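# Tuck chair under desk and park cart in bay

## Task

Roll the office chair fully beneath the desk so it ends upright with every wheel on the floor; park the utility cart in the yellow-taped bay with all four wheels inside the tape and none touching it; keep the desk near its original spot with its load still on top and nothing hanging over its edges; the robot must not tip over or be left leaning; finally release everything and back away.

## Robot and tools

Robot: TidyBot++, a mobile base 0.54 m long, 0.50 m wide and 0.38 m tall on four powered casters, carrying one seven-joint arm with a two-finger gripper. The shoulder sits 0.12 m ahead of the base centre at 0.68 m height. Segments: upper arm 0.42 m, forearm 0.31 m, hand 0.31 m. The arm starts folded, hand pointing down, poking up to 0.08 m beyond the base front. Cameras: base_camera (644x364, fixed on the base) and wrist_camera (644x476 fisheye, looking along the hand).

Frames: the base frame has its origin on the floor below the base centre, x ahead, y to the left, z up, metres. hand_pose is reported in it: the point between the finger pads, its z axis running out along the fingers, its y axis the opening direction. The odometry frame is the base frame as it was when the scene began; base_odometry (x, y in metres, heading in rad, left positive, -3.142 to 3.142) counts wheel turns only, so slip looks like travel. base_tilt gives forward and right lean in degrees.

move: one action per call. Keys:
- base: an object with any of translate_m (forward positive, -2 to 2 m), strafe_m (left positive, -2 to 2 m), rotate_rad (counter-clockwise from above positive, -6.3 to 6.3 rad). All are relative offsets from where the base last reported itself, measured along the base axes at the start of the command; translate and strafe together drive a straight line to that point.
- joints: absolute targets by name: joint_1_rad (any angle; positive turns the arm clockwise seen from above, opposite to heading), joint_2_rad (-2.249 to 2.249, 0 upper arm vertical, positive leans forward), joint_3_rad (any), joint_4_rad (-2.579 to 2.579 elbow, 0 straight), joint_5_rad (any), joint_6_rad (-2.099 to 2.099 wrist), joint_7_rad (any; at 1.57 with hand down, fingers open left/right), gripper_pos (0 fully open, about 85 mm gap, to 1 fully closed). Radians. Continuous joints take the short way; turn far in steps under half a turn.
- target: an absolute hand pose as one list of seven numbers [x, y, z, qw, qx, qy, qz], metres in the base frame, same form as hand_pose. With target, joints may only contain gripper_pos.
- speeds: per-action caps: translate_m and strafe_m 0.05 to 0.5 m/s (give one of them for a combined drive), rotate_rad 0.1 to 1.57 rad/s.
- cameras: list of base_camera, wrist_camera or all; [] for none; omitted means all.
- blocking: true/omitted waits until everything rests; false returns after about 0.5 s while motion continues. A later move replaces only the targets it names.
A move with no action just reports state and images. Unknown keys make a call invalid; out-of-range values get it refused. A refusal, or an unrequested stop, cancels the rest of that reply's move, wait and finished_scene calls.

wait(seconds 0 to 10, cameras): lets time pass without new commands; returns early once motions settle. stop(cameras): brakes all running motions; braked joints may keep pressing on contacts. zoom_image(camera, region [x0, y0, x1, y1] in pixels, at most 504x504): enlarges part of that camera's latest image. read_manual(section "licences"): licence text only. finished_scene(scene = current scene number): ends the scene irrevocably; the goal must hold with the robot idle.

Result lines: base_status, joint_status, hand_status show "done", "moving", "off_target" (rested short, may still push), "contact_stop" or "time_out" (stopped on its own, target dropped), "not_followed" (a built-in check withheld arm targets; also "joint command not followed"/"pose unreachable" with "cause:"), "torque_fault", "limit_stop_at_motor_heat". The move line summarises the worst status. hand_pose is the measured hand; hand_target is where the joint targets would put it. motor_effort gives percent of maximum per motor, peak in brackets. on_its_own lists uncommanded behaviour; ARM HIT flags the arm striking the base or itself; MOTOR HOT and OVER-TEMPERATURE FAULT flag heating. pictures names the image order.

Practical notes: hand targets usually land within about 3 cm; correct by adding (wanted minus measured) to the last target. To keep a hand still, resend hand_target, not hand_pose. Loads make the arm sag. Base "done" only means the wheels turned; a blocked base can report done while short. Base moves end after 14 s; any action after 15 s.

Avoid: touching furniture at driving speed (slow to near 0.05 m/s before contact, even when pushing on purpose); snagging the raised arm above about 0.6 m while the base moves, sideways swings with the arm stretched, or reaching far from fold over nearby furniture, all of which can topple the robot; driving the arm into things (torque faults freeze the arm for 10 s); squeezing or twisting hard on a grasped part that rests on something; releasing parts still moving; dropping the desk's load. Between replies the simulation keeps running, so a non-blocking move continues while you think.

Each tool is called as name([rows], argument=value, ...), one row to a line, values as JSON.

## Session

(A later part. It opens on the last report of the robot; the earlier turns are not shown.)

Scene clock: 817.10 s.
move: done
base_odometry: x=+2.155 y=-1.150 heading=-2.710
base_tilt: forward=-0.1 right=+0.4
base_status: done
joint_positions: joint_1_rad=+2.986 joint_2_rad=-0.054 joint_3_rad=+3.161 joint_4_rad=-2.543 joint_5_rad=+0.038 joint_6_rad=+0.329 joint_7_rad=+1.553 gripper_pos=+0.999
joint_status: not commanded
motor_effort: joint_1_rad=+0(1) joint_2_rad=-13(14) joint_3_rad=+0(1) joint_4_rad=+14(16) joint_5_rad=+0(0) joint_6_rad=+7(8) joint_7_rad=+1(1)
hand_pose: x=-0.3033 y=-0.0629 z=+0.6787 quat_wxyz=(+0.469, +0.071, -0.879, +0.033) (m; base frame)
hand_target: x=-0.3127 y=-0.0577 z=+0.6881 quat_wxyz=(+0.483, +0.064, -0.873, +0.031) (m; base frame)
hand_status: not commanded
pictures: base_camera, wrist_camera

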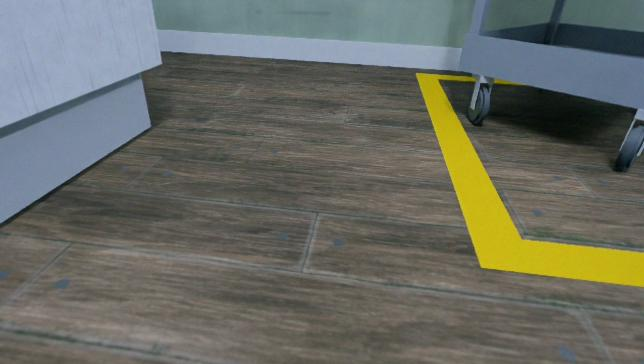

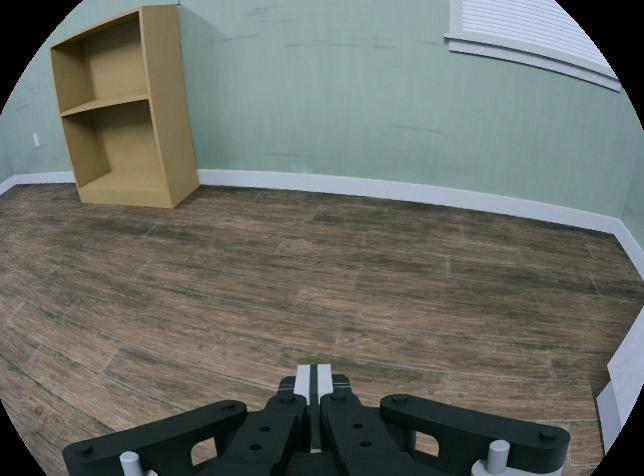

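move(base={"strafe_m":-0.45,"translate_m":-0.15}, cameras=["base_camera"])

zoom_image(camera="base_camera", region=[100, 0, 500, 300])

move(base={"strafe_m":-0.5}, cameras=["base_camera"])

Scene clock: 825.87 s.
move: done
base_odometry: x=+2.103 y=-0.679 heading=-2.711
base_tilt: forward=-0.1 right=+0.5
base_status: done
joint_positions: joint_1_rad=+2.986 joint_2_rad=-0.054 joint_3_rad=+3.161 joint_4_rad=-2.543 joint_5_rad=+0.038 joint_6_rad=+0.329 joint_7_rad=+1.553 gripper_pos=+0.999
joint_status: not commanded
motor_effort: joint_1_rad=+0(1) joint_2_rad=-13(14) joint_3_rad=-1(2) joint_4_rad=+14(16) joint_5_rad=+0(1) joint_6_rad=+7(8) joint_7_rad=+0(1)
hand_pose: x=-0.3032 y=-0.0630 z=+0.6786 quat_wxyz=(+0.469, +0.071, -0.879, +0.033) (m; base frame)
hand_target: x=-0.3127 y=-0.0577 z=+0.6881 quat_wxyz=(+0.483, +0.064, -0.873, +0.031) (m; base frame)
hand_status: not commanded
pictures: base_camera

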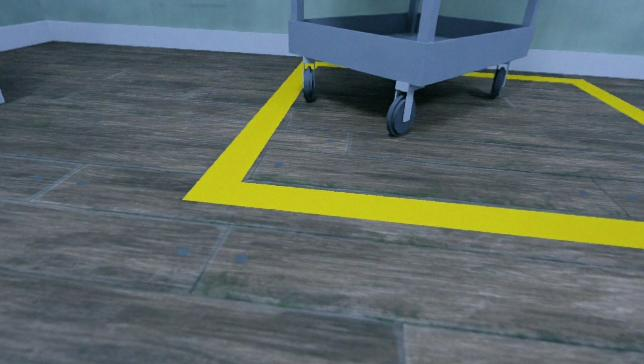

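Scaled by 1.260.

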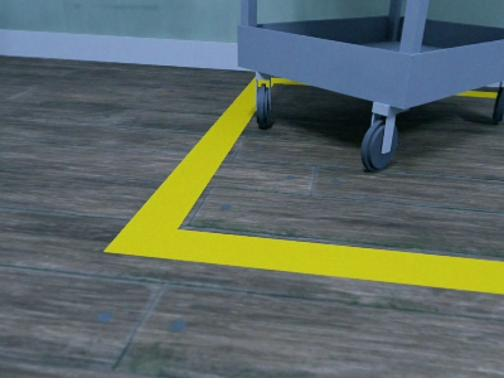

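Scene clock: 828.13 s.
move: done
base_odometry: x=+1.894 y=-0.224 heading=-2.711
base_tilt: forward=-0.1 right=+0.5
base_status: done
joint_positions: joint_1_rad=+2.987 joint_2_rad=-0.054 joint_3_rad=+3.161 joint_4_rad=-2.543 joint_5_rad=+0.038 joint_6_rad=+0.329 joint_7_rad=+1.553 gripper_pos=+0.999
joint_status: not commanded
motor_effort: joint_1_rad=+0(2) joint_2_rad=-12(14) joint_3_rad=+0(2) joint_4_rad=+14(15) joint_5_rad=+0(1) joint_6_rad=+7(8) joint_7_rad=+1(1)
hand_pose: x=-0.3032 y=-0.0629 z=+0.6786 quat_wxyz=(+0.469, +0.071, -0.880, +0.033) (m; base frame)
hand_target: x=-0.3127 y=-0.0577 z=+0.6881 quat_wxyz=(+0.483, +0.064, -0.873, +0.031) (m; base frame)
hand_status: not commanded
pictures: base_camera

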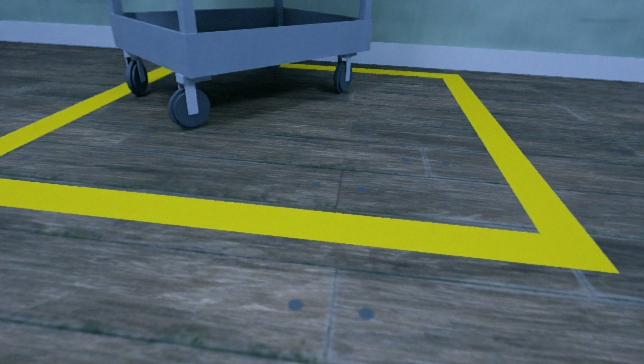

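move(base={"strafe_m":-0.65,"translate_m":0.3,"rotate_rad":0.75}, cameras=["base_camera"])

Scene clock: 844.70 s.
move: done
base_odometry: x=+1.350 y=+0.241 heading=-1.960
base_tilt: forward=-0.1 right=+0.4
base_status: done
joint_positions: joint_1_rad=+2.989 joint_2_rad=-0.053 joint_3_rad=+3.161 joint_4_rad=-2.543 joint_5_rad=+0.038 joint_6_rad=+0.329 joint_7_rad=+1.553 gripper_pos=+0.999
joint_status: not commanded
motor_effort: joint_1_rad=+0(2) joint_2_rad=-13(14) joint_3_rad=+0(2) joint_4_rad=+15(15) joint_5_rad=+0(1) joint_6_rad=+7(8) joint_7_rad=+1(1)
hand_pose: x=-0.3034 y=-0.0619 z=+0.6784 quat_wxyz=(+0.469, +0.070, -0.880, +0.033) (m; base frame)
hand_target: x=-0.3127 y=-0.0577 z=+0.6881 quat_wxyz=(+0.483, +0.064, -0.873, +0.031) (m; base frame)
hand_status: not commanded
pictures: base_camera

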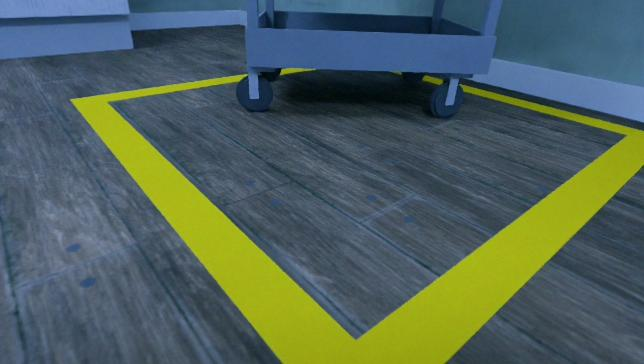

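zoom_image(camera="base_camera", region=[230, 40, 510, 130])

Scaled by 1.800.

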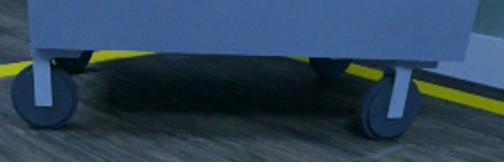

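finished_scene(scene=2)

The scene is finished: the task was done.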